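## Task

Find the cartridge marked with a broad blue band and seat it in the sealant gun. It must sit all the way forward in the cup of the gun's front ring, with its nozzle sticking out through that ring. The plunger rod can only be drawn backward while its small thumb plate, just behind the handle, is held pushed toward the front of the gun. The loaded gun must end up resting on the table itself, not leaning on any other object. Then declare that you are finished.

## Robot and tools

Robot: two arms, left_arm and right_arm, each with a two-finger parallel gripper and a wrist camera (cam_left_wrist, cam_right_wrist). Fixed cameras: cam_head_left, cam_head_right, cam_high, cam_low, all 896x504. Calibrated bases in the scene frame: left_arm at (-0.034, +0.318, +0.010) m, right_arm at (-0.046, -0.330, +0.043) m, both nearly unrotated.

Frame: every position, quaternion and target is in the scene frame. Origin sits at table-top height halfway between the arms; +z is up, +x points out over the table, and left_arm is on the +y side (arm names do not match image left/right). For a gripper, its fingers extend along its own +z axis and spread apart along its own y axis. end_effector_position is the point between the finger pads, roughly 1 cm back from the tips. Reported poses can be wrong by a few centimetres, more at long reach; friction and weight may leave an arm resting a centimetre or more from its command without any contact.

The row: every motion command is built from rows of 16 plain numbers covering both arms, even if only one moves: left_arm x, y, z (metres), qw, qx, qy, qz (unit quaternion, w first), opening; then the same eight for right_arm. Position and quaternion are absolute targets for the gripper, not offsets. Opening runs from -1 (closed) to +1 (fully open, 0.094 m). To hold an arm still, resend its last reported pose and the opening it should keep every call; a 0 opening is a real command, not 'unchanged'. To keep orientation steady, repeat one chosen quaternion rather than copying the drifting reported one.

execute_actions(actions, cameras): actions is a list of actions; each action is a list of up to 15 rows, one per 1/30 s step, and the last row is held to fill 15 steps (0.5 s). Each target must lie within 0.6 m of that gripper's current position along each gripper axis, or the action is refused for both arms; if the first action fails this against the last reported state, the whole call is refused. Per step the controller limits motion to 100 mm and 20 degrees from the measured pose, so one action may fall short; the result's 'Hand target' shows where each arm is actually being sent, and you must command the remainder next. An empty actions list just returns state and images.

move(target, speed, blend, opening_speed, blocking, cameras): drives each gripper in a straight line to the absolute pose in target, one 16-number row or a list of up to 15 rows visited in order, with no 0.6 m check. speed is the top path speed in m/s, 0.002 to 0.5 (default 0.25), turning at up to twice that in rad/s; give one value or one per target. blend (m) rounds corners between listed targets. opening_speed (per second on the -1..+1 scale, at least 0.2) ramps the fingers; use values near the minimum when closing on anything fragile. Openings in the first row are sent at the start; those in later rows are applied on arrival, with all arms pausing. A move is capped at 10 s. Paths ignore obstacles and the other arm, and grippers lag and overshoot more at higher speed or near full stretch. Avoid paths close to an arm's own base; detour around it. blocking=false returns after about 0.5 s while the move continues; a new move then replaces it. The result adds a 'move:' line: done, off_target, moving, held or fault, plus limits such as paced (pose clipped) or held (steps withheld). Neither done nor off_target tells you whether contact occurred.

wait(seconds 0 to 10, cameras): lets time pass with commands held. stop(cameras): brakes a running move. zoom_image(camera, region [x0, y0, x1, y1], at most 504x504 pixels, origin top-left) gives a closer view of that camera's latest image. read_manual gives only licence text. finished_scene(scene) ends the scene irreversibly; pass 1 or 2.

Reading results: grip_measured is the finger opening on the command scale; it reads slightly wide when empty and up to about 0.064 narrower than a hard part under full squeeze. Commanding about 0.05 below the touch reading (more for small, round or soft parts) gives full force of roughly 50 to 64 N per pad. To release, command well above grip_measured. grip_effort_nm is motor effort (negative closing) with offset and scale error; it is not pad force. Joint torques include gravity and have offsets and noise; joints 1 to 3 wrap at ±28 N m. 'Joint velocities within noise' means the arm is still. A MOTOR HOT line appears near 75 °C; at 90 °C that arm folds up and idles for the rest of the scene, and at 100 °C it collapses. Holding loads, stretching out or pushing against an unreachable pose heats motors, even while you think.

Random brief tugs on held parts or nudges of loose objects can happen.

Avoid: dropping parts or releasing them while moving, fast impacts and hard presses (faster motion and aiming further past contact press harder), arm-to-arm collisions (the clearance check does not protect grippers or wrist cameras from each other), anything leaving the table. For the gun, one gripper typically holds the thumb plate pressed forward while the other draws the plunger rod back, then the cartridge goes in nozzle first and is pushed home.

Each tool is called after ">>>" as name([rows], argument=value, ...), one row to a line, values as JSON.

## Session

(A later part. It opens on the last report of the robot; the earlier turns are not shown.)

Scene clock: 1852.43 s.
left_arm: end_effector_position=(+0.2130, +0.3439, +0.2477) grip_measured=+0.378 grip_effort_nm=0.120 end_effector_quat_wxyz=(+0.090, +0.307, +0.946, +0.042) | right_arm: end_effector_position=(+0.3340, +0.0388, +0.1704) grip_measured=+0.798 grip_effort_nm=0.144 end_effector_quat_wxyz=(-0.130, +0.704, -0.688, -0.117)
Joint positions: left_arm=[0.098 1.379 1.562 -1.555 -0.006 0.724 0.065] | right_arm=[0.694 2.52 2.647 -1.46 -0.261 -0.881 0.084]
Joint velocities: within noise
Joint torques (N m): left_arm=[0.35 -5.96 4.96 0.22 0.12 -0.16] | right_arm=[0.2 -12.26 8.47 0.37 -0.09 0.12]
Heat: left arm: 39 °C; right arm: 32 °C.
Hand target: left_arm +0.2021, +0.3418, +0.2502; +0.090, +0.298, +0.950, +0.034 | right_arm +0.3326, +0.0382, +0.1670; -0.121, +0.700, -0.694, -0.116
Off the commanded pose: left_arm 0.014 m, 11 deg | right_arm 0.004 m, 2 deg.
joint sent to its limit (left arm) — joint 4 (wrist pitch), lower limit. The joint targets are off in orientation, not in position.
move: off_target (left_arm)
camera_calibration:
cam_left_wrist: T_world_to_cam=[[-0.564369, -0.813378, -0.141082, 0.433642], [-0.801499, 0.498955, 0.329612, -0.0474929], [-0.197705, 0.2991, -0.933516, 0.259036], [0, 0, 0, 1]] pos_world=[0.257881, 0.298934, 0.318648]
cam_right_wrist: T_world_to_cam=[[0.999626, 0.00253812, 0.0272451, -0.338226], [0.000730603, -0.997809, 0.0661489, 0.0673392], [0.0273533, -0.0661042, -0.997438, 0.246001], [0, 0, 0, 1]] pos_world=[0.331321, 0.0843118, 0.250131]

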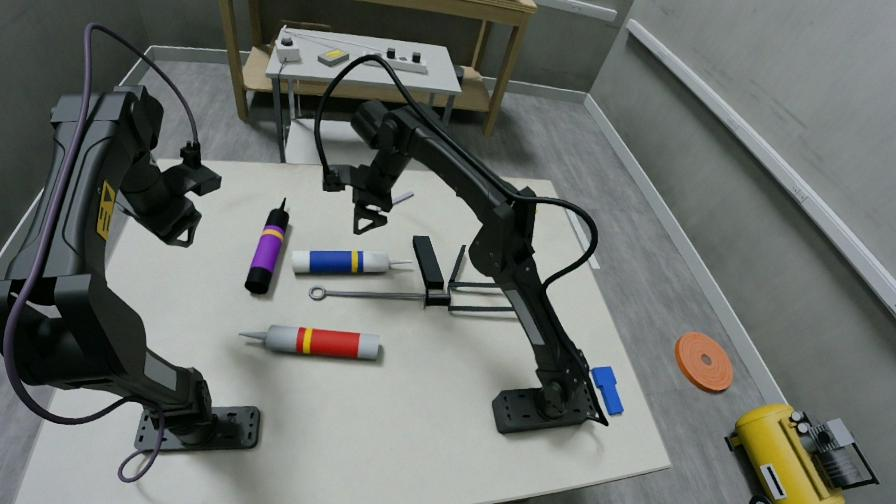

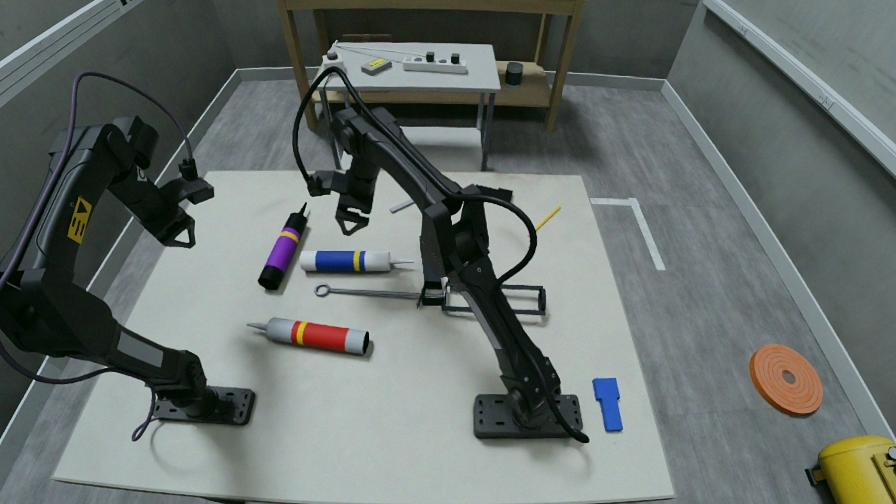

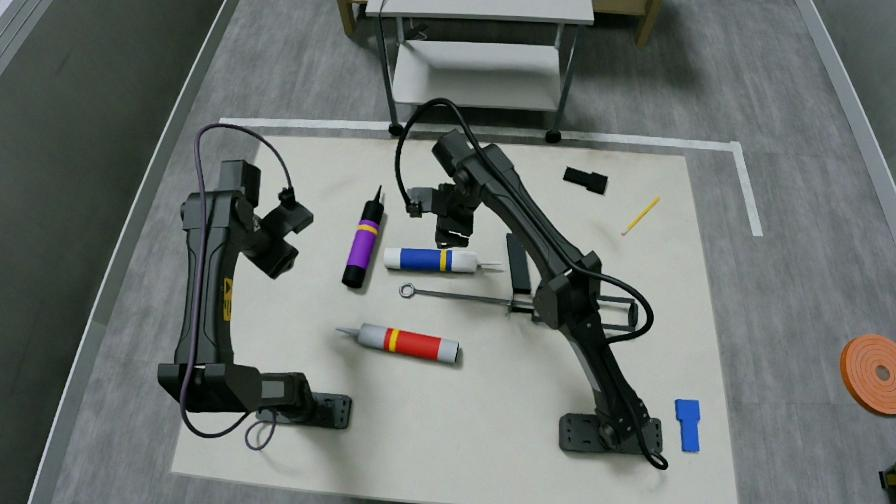

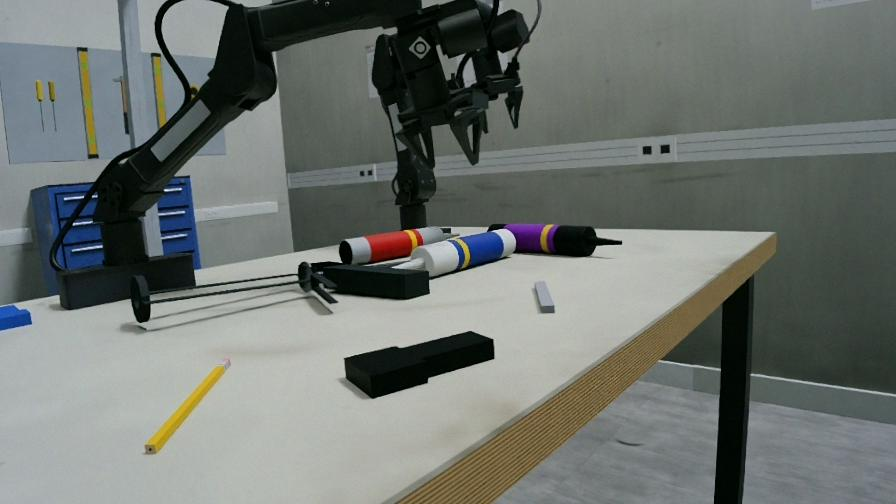

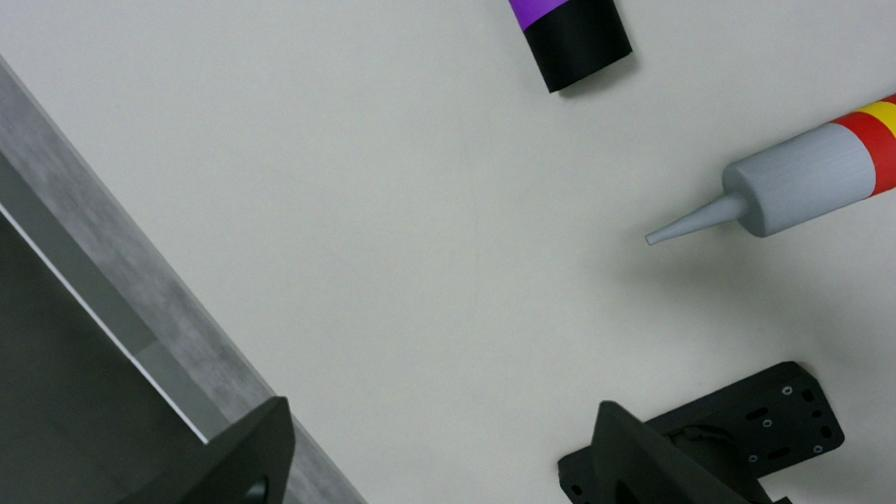

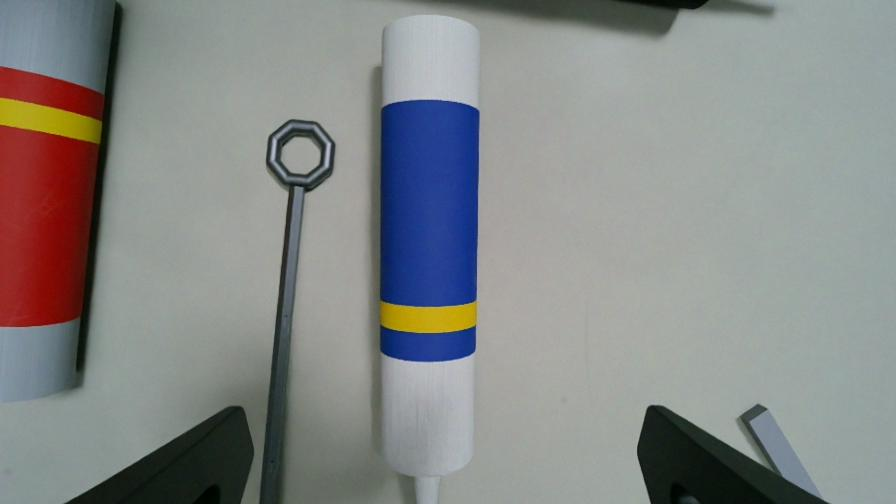

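>>> move(target=[0.20, 0.34, 0.25, 0.09, 0.3, 0.948, 0.04, 0.38, 0.323, 0.066, 0.10, 0.1228, -0.6964, 0.6964, 0.1228, 0.8], speed=0.1, cameras=["cam_right_wrist"])

Scene clock: 1956.77 s.
left_arm: end_effector_position=(+0.2104, +0.3414, +0.2464) grip_measured=+0.378 grip_effort_nm=0.115 end_effector_quat_wxyz=(+0.089, +0.307, +0.947, +0.041) | right_arm: end_effector_position=(+0.3186, +0.0621, +0.0834) grip_measured=+0.798 grip_effort_nm=0.149 end_effector_quat_wxyz=(-0.100, +0.698, -0.698, -0.126)
Joint positions: left_arm=[0.089 1.369 1.55 -1.555 -0.006 0.714 0.065] | right_arm=[0.746 2.52 2.304 -1.163 -0.261 -0.812 0.084]
Joint velocities: within noise
Joint torques (N m): left_arm=[-0.55 -5.97 5.08 0.26 0.02 -0.15] | right_arm=[0.31 -17.35 5.37 0.77 -0.1 0.13]
Heat: left arm: 35 °C; right arm: 35 °C.
Hand target: left_arm +0.2006, +0.3388, +0.2496; +0.090, +0.303, +0.948, +0.040 | right_arm +0.3215, +0.0662, +0.1001; -0.122, +0.694, -0.698, -0.123
Off the commanded pose: left_arm 0.011 m, 1 deg | right_arm 0.018 m, 3 deg.
move: off_target (left_arm, right_arm)
camera_calibration:
cam_right_wrist: T_world_to_cam=[[0.999483, -0.0105345, -0.0303794, -0.314902], [-0.0075446, -0.995265, 0.0969061, 0.0961953], [-0.0312564, -0.0966268, -0.99483, 0.181561], [0, 0, 0, 1]] pos_world=[0.32114, 0.109966, 0.161734]
Images, in order (width x height): cam_right_wrist 896x504.

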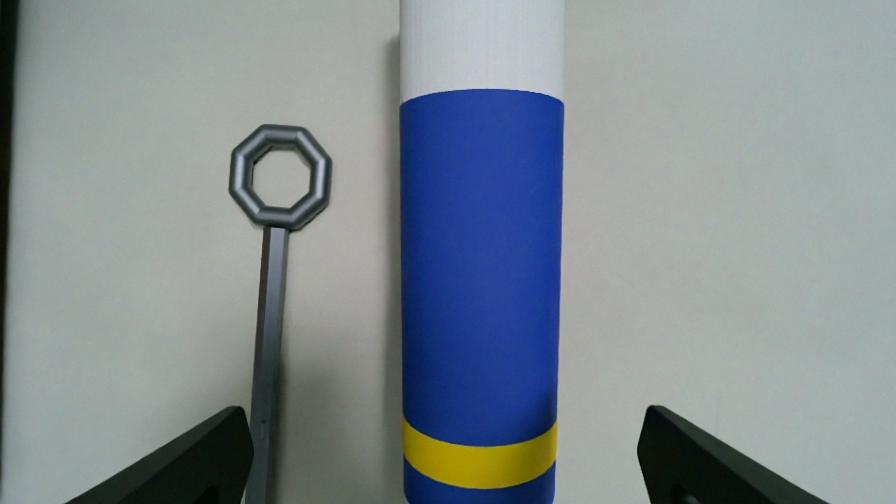

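>>> move(target=[0.20, 0.34, 0.25, 0.09, 0.3, 0.948, 0.04, 0.38, 0.332, 0.071, 0.055, 0.1228, -0.6964, 0.6964, 0.1228, 0.5], speed=0.08, cameras=["cam_right_wrist","cam_low"])

Scene clock: 1975.30 s.
left_arm: end_effector_position=(+0.2104, +0.3414, +0.2464) grip_measured=+0.378 grip_effort_nm=0.120 end_effector_quat_wxyz=(+0.089, +0.307, +0.947, +0.041) | right_arm: end_effector_position=(+0.3287, +0.0711, +0.0660) grip_measured=+0.502 grip_effort_nm=-0.105 end_effector_quat_wxyz=(-0.124, +0.698, -0.694, -0.125)
Joint positions: left_arm=[0.089 1.369 1.55 -1.555 -0.006 0.714 0.065] | right_arm=[0.746 2.534 2.25 -1.046 -0.261 -0.812 0.071]
Joint velocities: within noise
Joint torques (N m): left_arm=[-0.16 -6 4.94 0.28 0.03 -0.15] | right_arm=[-0.29 -12.96 5.67 0.88 -0.11 0]
Heat: left arm: 35 °C; right arm: 39 °C.
Hand target: left_arm +0.2003, +0.3401, +0.2498; +0.090, +0.300, +0.949, +0.040 | right_arm +0.3314, +0.0704, +0.0547; -0.122, +0.696, -0.696, -0.123
Off the commanded pose: left_arm 0.011 m, 1 deg | right_arm 0.011 m, 0 deg.
move: off_target (left_arm, right_arm)
camera_calibration:
cam_right_wrist: T_world_to_cam=[[0.999932, -0.0101296, 0.00574239, -0.327971], [-0.0104756, -0.997906, 0.0638214, 0.110337], [0.00508388, -0.0638772, -0.997945, 0.151325], [0, 0, 0, 1]] pos_world=[0.328336, 0.11645, 0.145856]
Images, in order (width x height): cam_low 896x504, cam_right_wrist 896x504.

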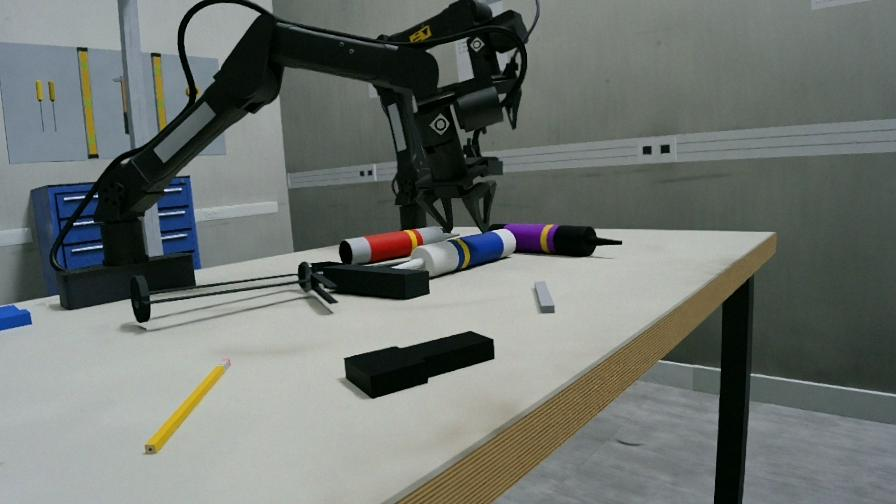

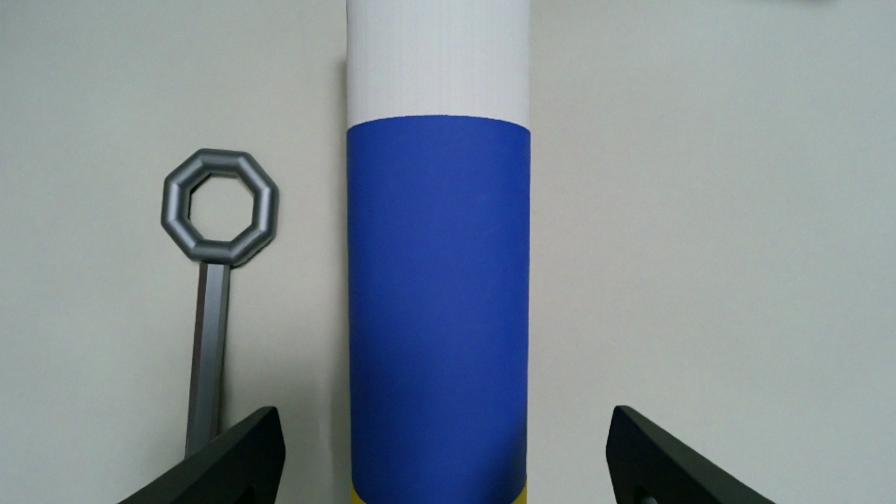

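>>> move(target=[0.20, 0.34, 0.25, 0.09, 0.3, 0.948, 0.04, 0.38, 0.331, 0.068, 0.021, 0.1228, -0.6964, 0.6964, 0.1228, 0.5], speed=0.06, cameras=["cam_right_wrist","cam_low"])

>>> zoom_image(camera="cam_low", region=[340, 160, 580, 300])

Scene clock: 1995.60 s.
left_arm: end_effector_position=(+0.2104, +0.3414, +0.2464) grip_measured=+0.378 grip_effort_nm=0.120 end_effector_quat_wxyz=(+0.089, +0.307, +0.947, +0.041) | right_arm: end_effector_position=(+0.3272, +0.0698, +0.0325) grip_measured=+0.502 grip_effort_nm=-0.100 end_effector_quat_wxyz=(-0.124, +0.698, -0.694, -0.125)
Joint positions: left_arm=[0.089 1.369 1.55 -1.555 -0.006 0.714 0.065] | right_arm=[0.746 2.543 2.133 -0.92 -0.261 -0.812 0.071]
Joint velocities: within noise
Joint torques (N m): left_arm=[-0.2 -6.06 5.05 0.23 0.01 -0.16] | right_arm=[-0.55 -13.04 5.61 0.86 -0.11 -0.03]
Heat: left arm: 35 °C; right arm: 40 °C.
Hand target: left_arm +0.2003, +0.3401, +0.2498; +0.090, +0.300, +0.949, +0.040 | right_arm +0.3304, +0.0675, +0.0218; -0.123, +0.696, -0.696, -0.123
Off the commanded pose: left_arm 0.011 m, 1 deg | right_arm 0.012 m, 0 deg.
move: off_target (left_arm, right_arm)
camera_calibration:
cam_right_wrist: T_world_to_cam=[[0.999932, -0.0101296, 0.00574239, -0.326318], [-0.0104756, -0.997906, 0.0638214, 0.111136], [0.00508388, -0.0638772, -0.997945, 0.117788], [0, 0, 0, 1]] pos_world=[0.326861, 0.115122, 0.112327]
Images, in order (width x height): cam_low 896x504, cam_right_wrist 896x504.

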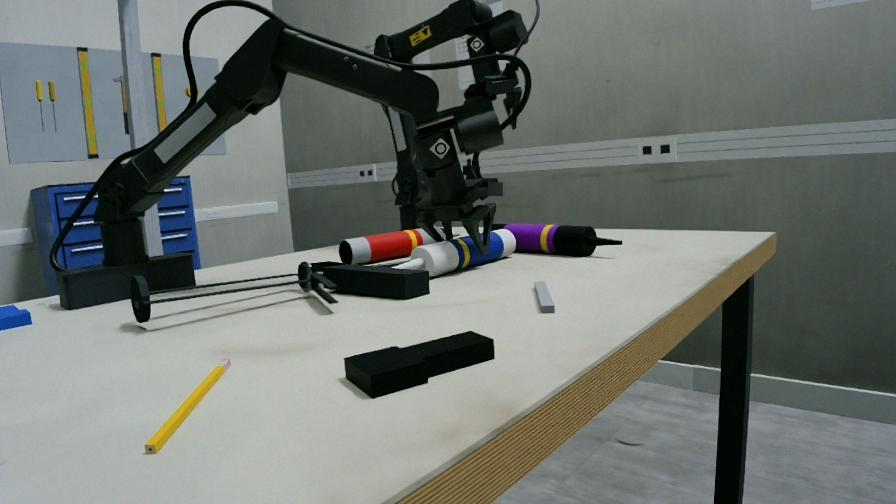

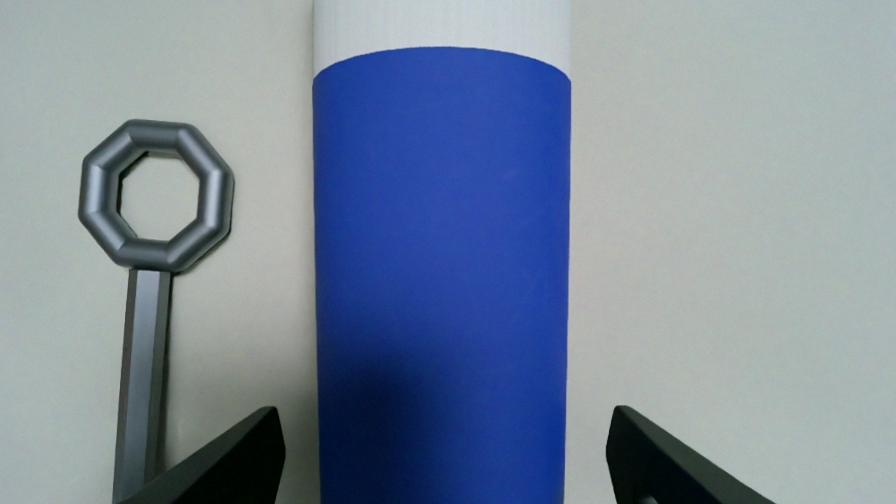

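Scaled by 2.100 from the camera's 896x504 image, which has a finer 1280x720 frame.

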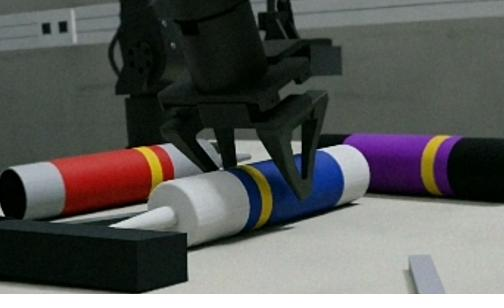

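>>> move(target=[0.20, 0.34, 0.25, 0.09, 0.3, 0.948, 0.04, 0.38, 0.331, 0.068, 0.021, 0.1228, -0.6964, 0.6964, 0.1228, -0.2], speed=0.06, opening_speed=0.5, cameras=["cam_right_wrist","cam_low"])

>>> zoom_image(camera="cam_low", region=[340, 160, 580, 300])

Scene clock: 2012.57 s.
left_arm: end_effector_position=(+0.2104, +0.3414, +0.2464) grip_measured=+0.378 grip_effort_nm=0.120 end_effector_quat_wxyz=(+0.089, +0.306, +0.947, +0.041) | right_arm: end_effector_position=(+0.3275, +0.0701, +0.0325) grip_measured=+0.014 grip_effort_nm=-1.004 end_effector_quat_wxyz=(-0.125, +0.698, -0.694, -0.124)
Joint positions: left_arm=[0.089 1.369 1.55 -1.555 -0.006 0.713 0.065] | right_arm=[0.746 2.543 2.133 -0.919 -0.261 -0.812 0.048]
Joint velocities: within noise
Joint torques (N m): left_arm=[-0.1 -6.02 4.96 0.29 0 -0.16] | right_arm=[-0.55 -12.81 5.89 0.86 -0.12 -0.03]
Heat: left arm: 35 °C; right arm: 38 °C.
Hand target: left_arm +0.2003, +0.3401, +0.2498; +0.090, +0.300, +0.949, +0.040 | right_arm +0.3308, +0.0679, +0.0212; -0.123, +0.696, -0.696, -0.123
Off the commanded pose: left_arm 0.011 m, 1 deg | right_arm 0.012 m, 0 deg.
move: off_target (left_arm, right_arm)
camera_calibration:
cam_right_wrist: T_world_to_cam=[[0.999925, -0.0101361, 0.00687143, -0.326618], [-0.0105478, -0.997971, 0.0627846, 0.111436], [0.0062211, -0.0628524, -0.998003, 0.117448], [0, 0, 0, 1]] pos_world=[0.327038, 0.115281, 0.112461]
Images, in order (width x height): cam_low 896x504, cam_right_wrist 896x504.

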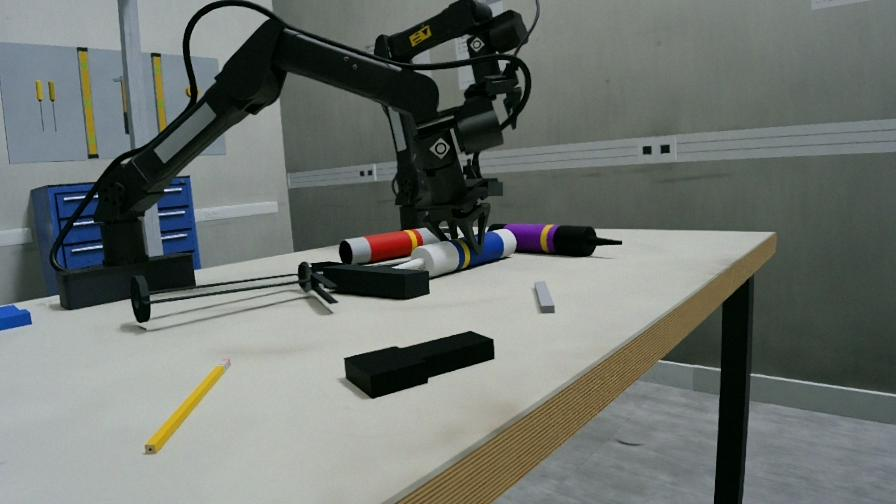

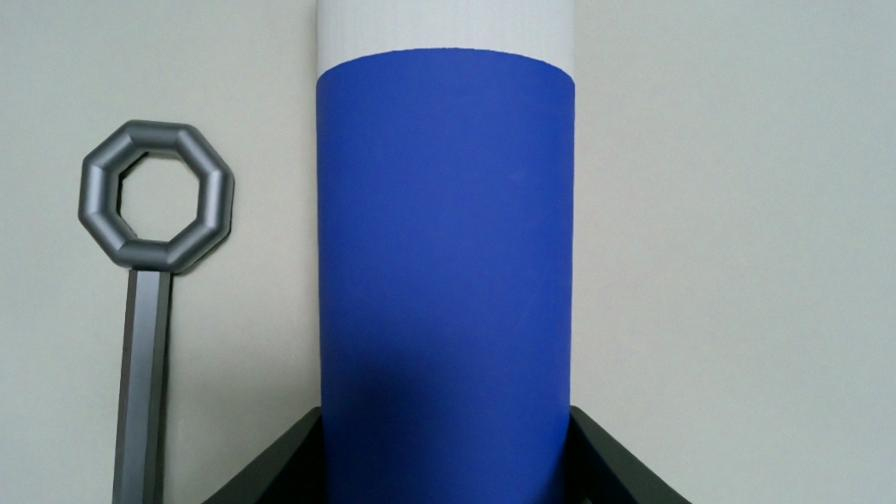

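Scaled by 2.100 from the camera's 896x504 image, which has a finer 1280x720 frame.

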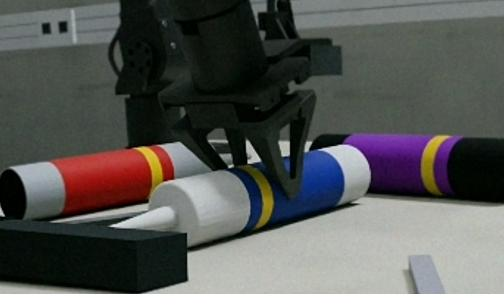

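>>> move([
  [0.20, 0.34, 0.25, 0.09, 0.3, 0.948, 0.04, 0.38, 0.327, 0.066, 0.16, 0.1228, -0.6964, 0.6964, 0.1228, -0.2],
  [0.20, 0.34, 0.25, 0.09, 0.3, 0.948, 0.04, 0.38, 0.226, -0.20, 0.16, 0.2115, -0.6397, 0.7143, 0.1895, -0.2],
], speed=0.12)

Scene clock: 2054.70 s.
left_arm: end_effector_position=(+0.2104, +0.3414, +0.2464) grip_measured=+0.378 grip_effort_nm=0.120 end_effector_quat_wxyz=(+0.089, +0.306, +0.947, +0.041) | right_arm: end_effector_position=(+0.2295, -0.2055, +0.1460) grip_measured=+0.014 grip_effort_nm=-1.009 end_effector_quat_wxyz=(+0.182, -0.639, +0.727, +0.174)
Joint positions: left_arm=[0.089 1.369 1.55 -1.555 -0.006 0.713 0.065] | right_arm=[0.148 1.553 1.096 -0.991 -0.496 -1.276 0.048]
Joint velocities: within noise
Joint torques (N m): left_arm=[-0.12 -6.04 5.08 0.26 -0.01 -0.12] | right_arm=[-0.38 -9.09 6.16 0.24 -0.9 -0.18]
Heat: left arm: 34 °C; right arm: 38 °C.
Hand target: left_arm +0.2003, +0.3401, +0.2498; +0.090, +0.300, +0.949, +0.040 | right_arm +0.2248, -0.1966, +0.1618; +0.211, -0.641, +0.712, +0.194
Off the commanded pose: left_arm 0.011 m, 1 deg | right_arm 0.015 m, 4 deg.
move: off_target (left_arm, right_arm)
camera_calibration:
cam_left_wrist: T_world_to_cam=[[-0.563681, -0.814456, -0.137571, 0.429309], [-0.801235, 0.498676, 0.330673, -0.0480848], [-0.200715, 0.296621, -0.933664, 0.259554], [0, 0, 0, 1]] pos_world=[0.255563, 0.296643, 0.317298]
cam_right_wrist: T_world_to_cam=[[0.990125, -0.139145, -0.0170373, -0.252946], [-0.140125, -0.985908, -0.0913777, -0.117049], [-0.00408245, 0.0928627, -0.995671, 0.247969], [0, 0, 0, 1]] pos_world=[0.235059, -0.173623, 0.23189]

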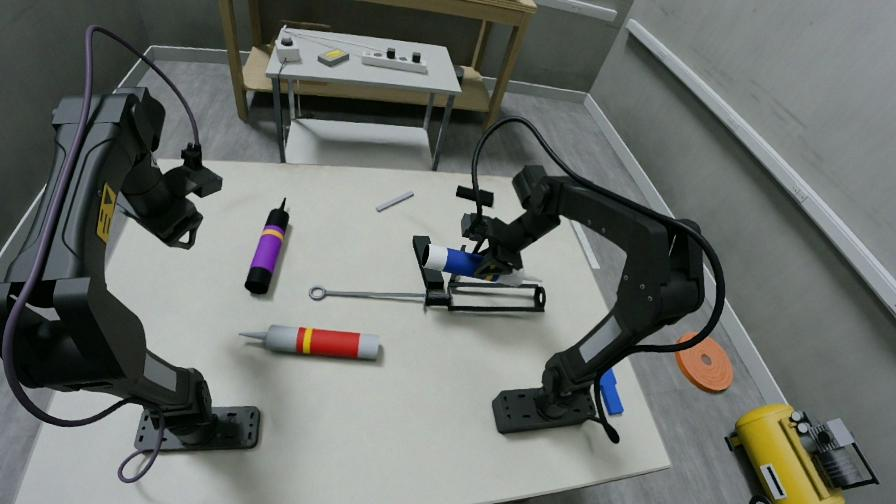

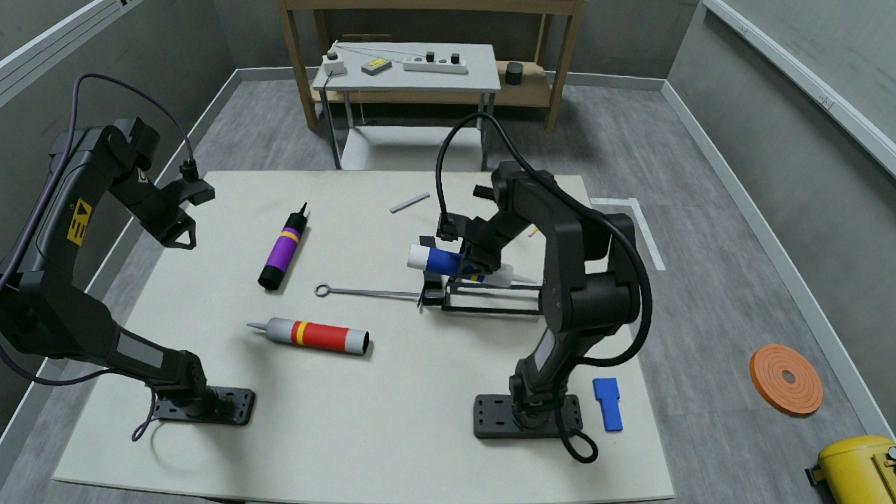

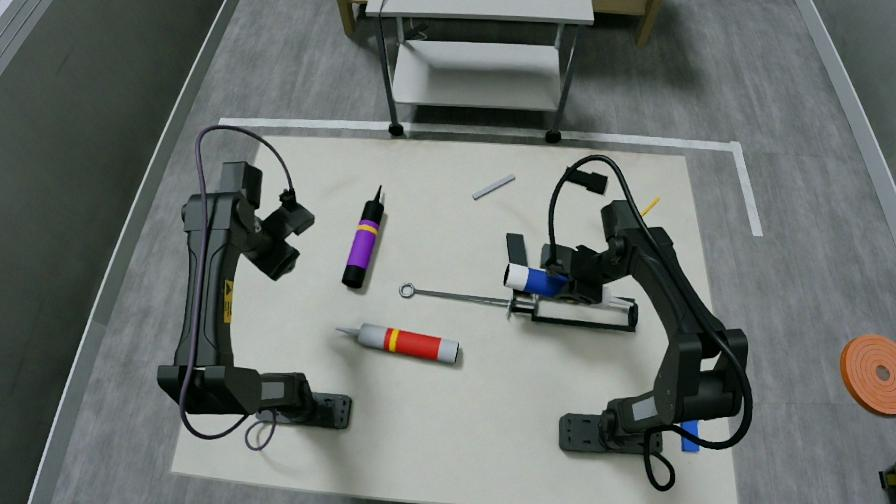

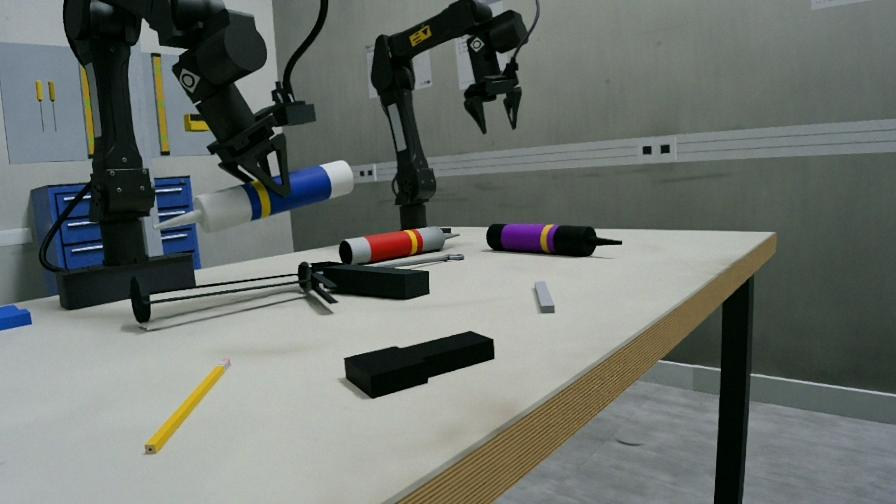

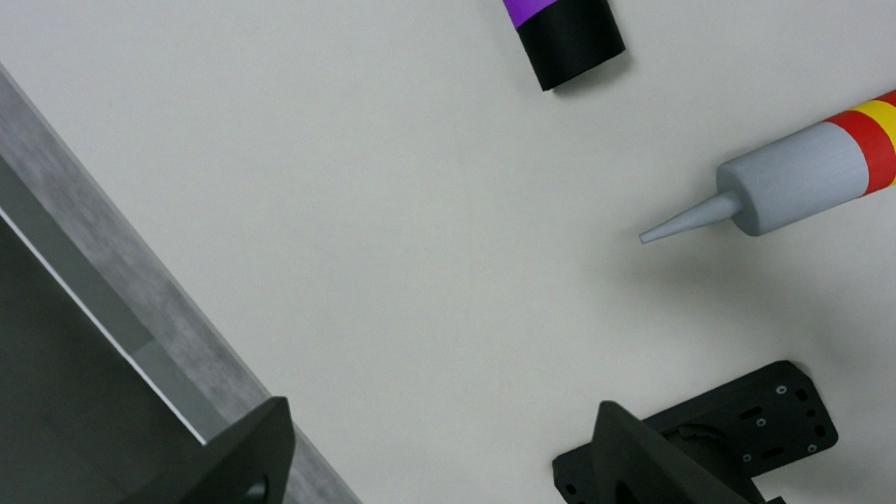

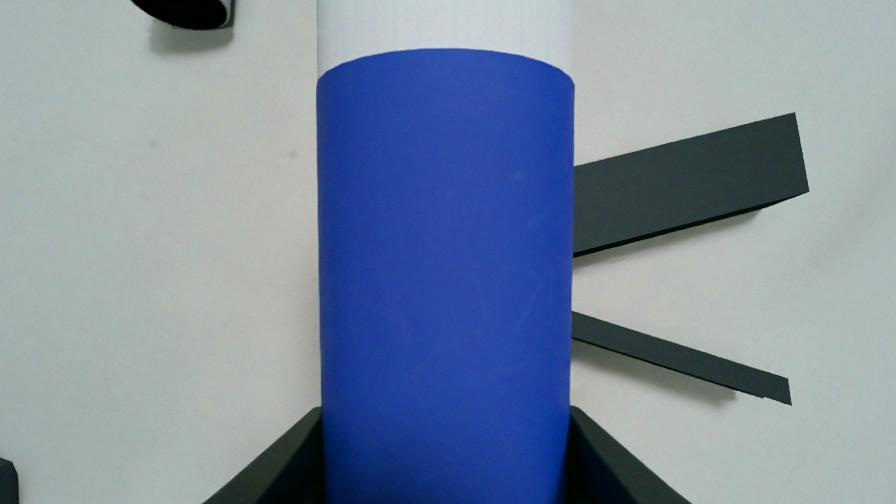

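>>> move([
  [0.25, 0.25, 0.18, 0.2968, 0.6796, 0.5702, -0.3537, 0.2, 0.226, -0.20, 0.16, 0.2115, -0.6397, 0.7143, 0.1895, -0.2],
  [0.263, 0.175, 0.07, 0.2968, 0.6796, 0.5702, -0.3537, 0.2, 0.226, -0.20, 0.16, 0.2115, -0.6397, 0.7143, 0.1895, -0.2],
], speed=0.15, cameras=["cam_left_wrist"])

Scene clock: 2084.00 s.
left_arm: end_effector_position=(+0.2633, +0.1819, +0.0685) grip_measured=+0.202 grip_effort_nm=-0.105 end_effector_quat_wxyz=(+0.285, +0.696, +0.568, -0.334) | right_arm: end_effector_position=(+0.2303, -0.2081, +0.1459) grip_measured=+0.014 grip_effort_nm=-1.009 end_effector_quat_wxyz=(+0.183, -0.637, +0.728, +0.173)
Joint positions: left_arm=[0.006 1.961 1.197 -1.036 0.888 1.886 0.056] | right_arm=[0.139 1.553 1.096 -0.992 -0.496 -1.281 0.048]
Joint velocities: within noise
Joint torques (N m): left_arm=[-0.43 -7.36 3.79 -0.03 0.87 -0.14] | right_arm=[-0.72 -9.07 5.68 0.32 -0.83 -0.18]
Heat: left arm: 34 °C; right arm: 36 °C.
Hand target: left_arm +0.2626, +0.1751, +0.0697; +0.299, +0.682, +0.568, -0.350 | right_arm +0.2266, -0.2014, +0.1596; +0.211, -0.638, +0.716, +0.189
Off the commanded pose: left_arm 0.007 m, 3 deg | right_arm 0.017 m, 4 deg.
move: off_target (left_arm, right_arm)
camera_calibration:
cam_left_wrist: T_world_to_cam=[[-0.983456, 0.180582, -0.0142885, 0.225802], [0.170478, 0.895982, -0.410065, -0.144731], [-0.0612481, -0.405717, -0.911944, 0.240959], [0, 0, 0, 1]] pos_world=[0.261498, 0.186662, 0.163618]
Images, in order (width x height): cam_left_wrist 896x504.

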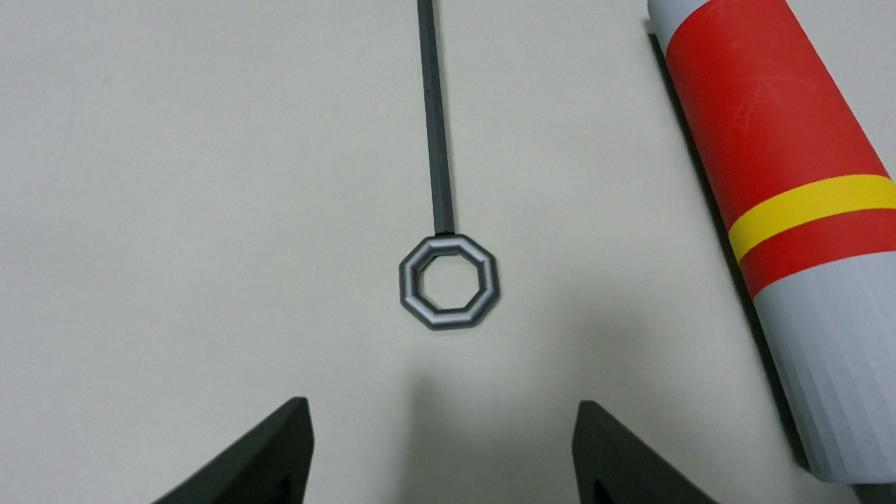

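>>> move([
  [0.258, 0.150, 0.042, 0.2968, 0.6796, 0.5702, -0.3537, 0.2, 0.226, -0.20, 0.16, 0.2115, -0.6397, 0.7143, 0.1895, -0.2],
  [0.2545, 0.125, 0.023, 0.2968, 0.6796, 0.5702, -0.3537, 0.2, 0.226, -0.20, 0.16, 0.2115, -0.6397, 0.7143, 0.1895, -0.2],
], speed=0.08, cameras=["cam_left_wrist"])

Scene clock: 2100.13 s.
left_arm: end_effector_position=(+0.2544, +0.1315, +0.0218) grip_measured=+0.202 grip_effort_nm=-0.095 end_effector_quat_wxyz=(+0.281, +0.691, +0.574, -0.337) | right_arm: end_effector_position=(+0.2303, -0.2081, +0.1459) grip_measured=+0.014 grip_effort_nm=-1.009 end_effector_quat_wxyz=(+0.183, -0.637, +0.728, +0.173)
Joint positions: left_arm=[-0.154 2.004 1.043 -0.644 0.908 1.616 0.056] | right_arm=[0.139 1.553 1.096 -0.992 -0.496 -1.281 0.048]
Joint velocities: within noise
Joint torques (N m): left_arm=[-0.4 -6.97 3.81 0.28 0.86 -0.13] | right_arm=[-0.34 -9.07 5.7 0.33 -0.83 -0.17]
Heat: left arm: 33 °C; right arm: 35 °C.
Hand target: left_arm +0.2525, +0.1254, +0.0232; +0.293, +0.679, +0.571, -0.356 | right_arm +0.2263, -0.2002, +0.1596; +0.211, -0.640, +0.714, +0.189
Off the commanded pose: left_arm 0.007 m, 3 deg | right_arm 0.017 m, 4 deg.
move: off_target (left_arm, right_arm)
camera_calibration:
cam_left_wrist: T_world_to_cam=[[-0.985218, 0.171299, 0.00121176, 0.226888], [0.15581, 0.899027, -0.409236, -0.11393], [-0.0711912, -0.402998, -0.912428, 0.179588], [0, 0, 0, 1]] pos_world=[0.254071, 0.135934, 0.116962]
Images, in order (width x height): cam_left_wrist 896x504.

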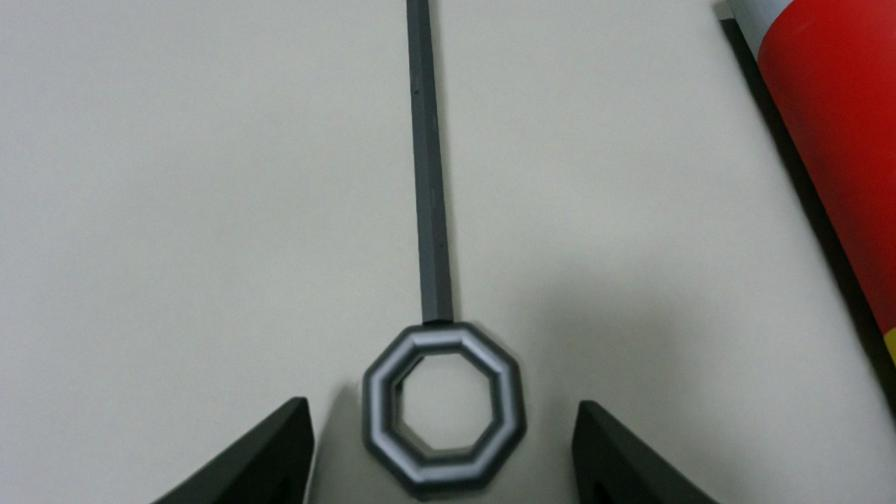

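>>> move([
  [0.2545, 0.122, 0.014, 0.2968, 0.6796, 0.5702, -0.3537, 0.2, 0.226, -0.20, 0.16, 0.2115, -0.6397, 0.7143, 0.1895, -0.2],
  [0.2545, 0.122, 0.014, 0.2968, 0.6796, 0.5702, -0.3537, -0.6, 0.226, -0.20, 0.16, 0.2115, -0.6397, 0.7143, 0.1895, -0.2],
], speed=0.06, opening_speed=0.6, cameras=["cam_left_wrist","cam_right_wrist"])

Scene clock: 2113.33 s.
left_arm: end_effector_position=(+0.2588, +0.1302, +0.0147) grip_measured=-0.251 grip_effort_nm=-1.023 end_effector_quat_wxyz=(+0.288, +0.690, +0.575, -0.332) | right_arm: end_effector_position=(+0.2303, -0.2081, +0.1459) grip_measured=+0.014 grip_effort_nm=-1.009 end_effector_quat_wxyz=(+0.183, -0.637, +0.728, +0.173)
Joint positions: left_arm=[-0.155 2.023 1.034 -0.589 0.91 1.598 0.035] | right_arm=[0.139 1.553 1.096 -0.992 -0.496 -1.281 0.048]
Joint velocities: within noise
Joint torques (N m): left_arm=[-0.64 -6.56 3.82 0.35 0.88 -0.14] | right_arm=[-0.34 -9.06 5.7 0.34 -0.83 -0.18]
Heat: left arm: 34 °C; right arm: 35 °C.
Hand target: left_arm +0.2552, +0.1234, +0.0140; +0.296, +0.679, +0.572, -0.353 | right_arm +0.2263, -0.2002, +0.1596; +0.211, -0.640, +0.714, +0.189
Off the commanded pose: left_arm 0.009 m, 3 deg | right_arm 0.017 m, 4 deg.
move: off_target (left_arm, right_arm); target 2's new opening was sent with left_arm's hand 0.010 m and 3 deg from that target
camera_calibration:
cam_left_wrist: T_world_to_cam=[[-0.986782, 0.161614, -0.0118885, 0.233242], [0.152208, 0.899172, -0.410272, -0.115389], [-0.055616, -0.406658, -0.911886, 0.169277], [0, 0, 0, 1]] pos_world=[0.257137, 0.134897, 0.109793]
cam_right_wrist: T_world_to_cam=[[0.989402, -0.144286, -0.0162731, -0.2551], [-0.145172, -0.985205, -0.0910814, -0.118223], [-0.00289057, 0.0924786, -0.99571, 0.247821], [0, 0, 0, 1]] pos_world=[0.23595, -0.176199, 0.231839]
Images, in order (width x height): cam_left_wrist 896x504, cam_right_wrist 896x504.

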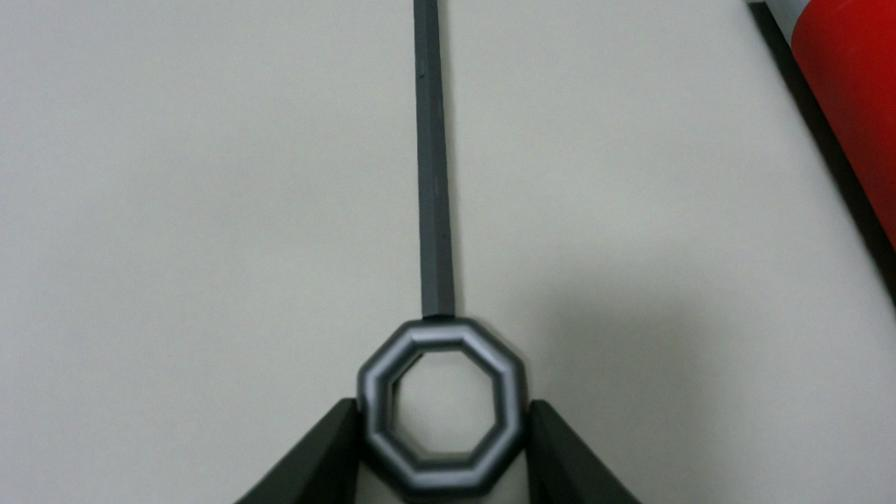

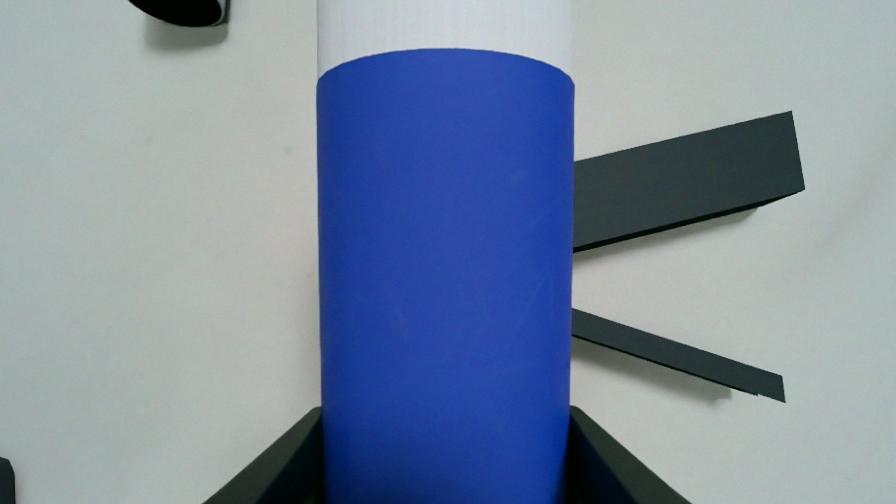

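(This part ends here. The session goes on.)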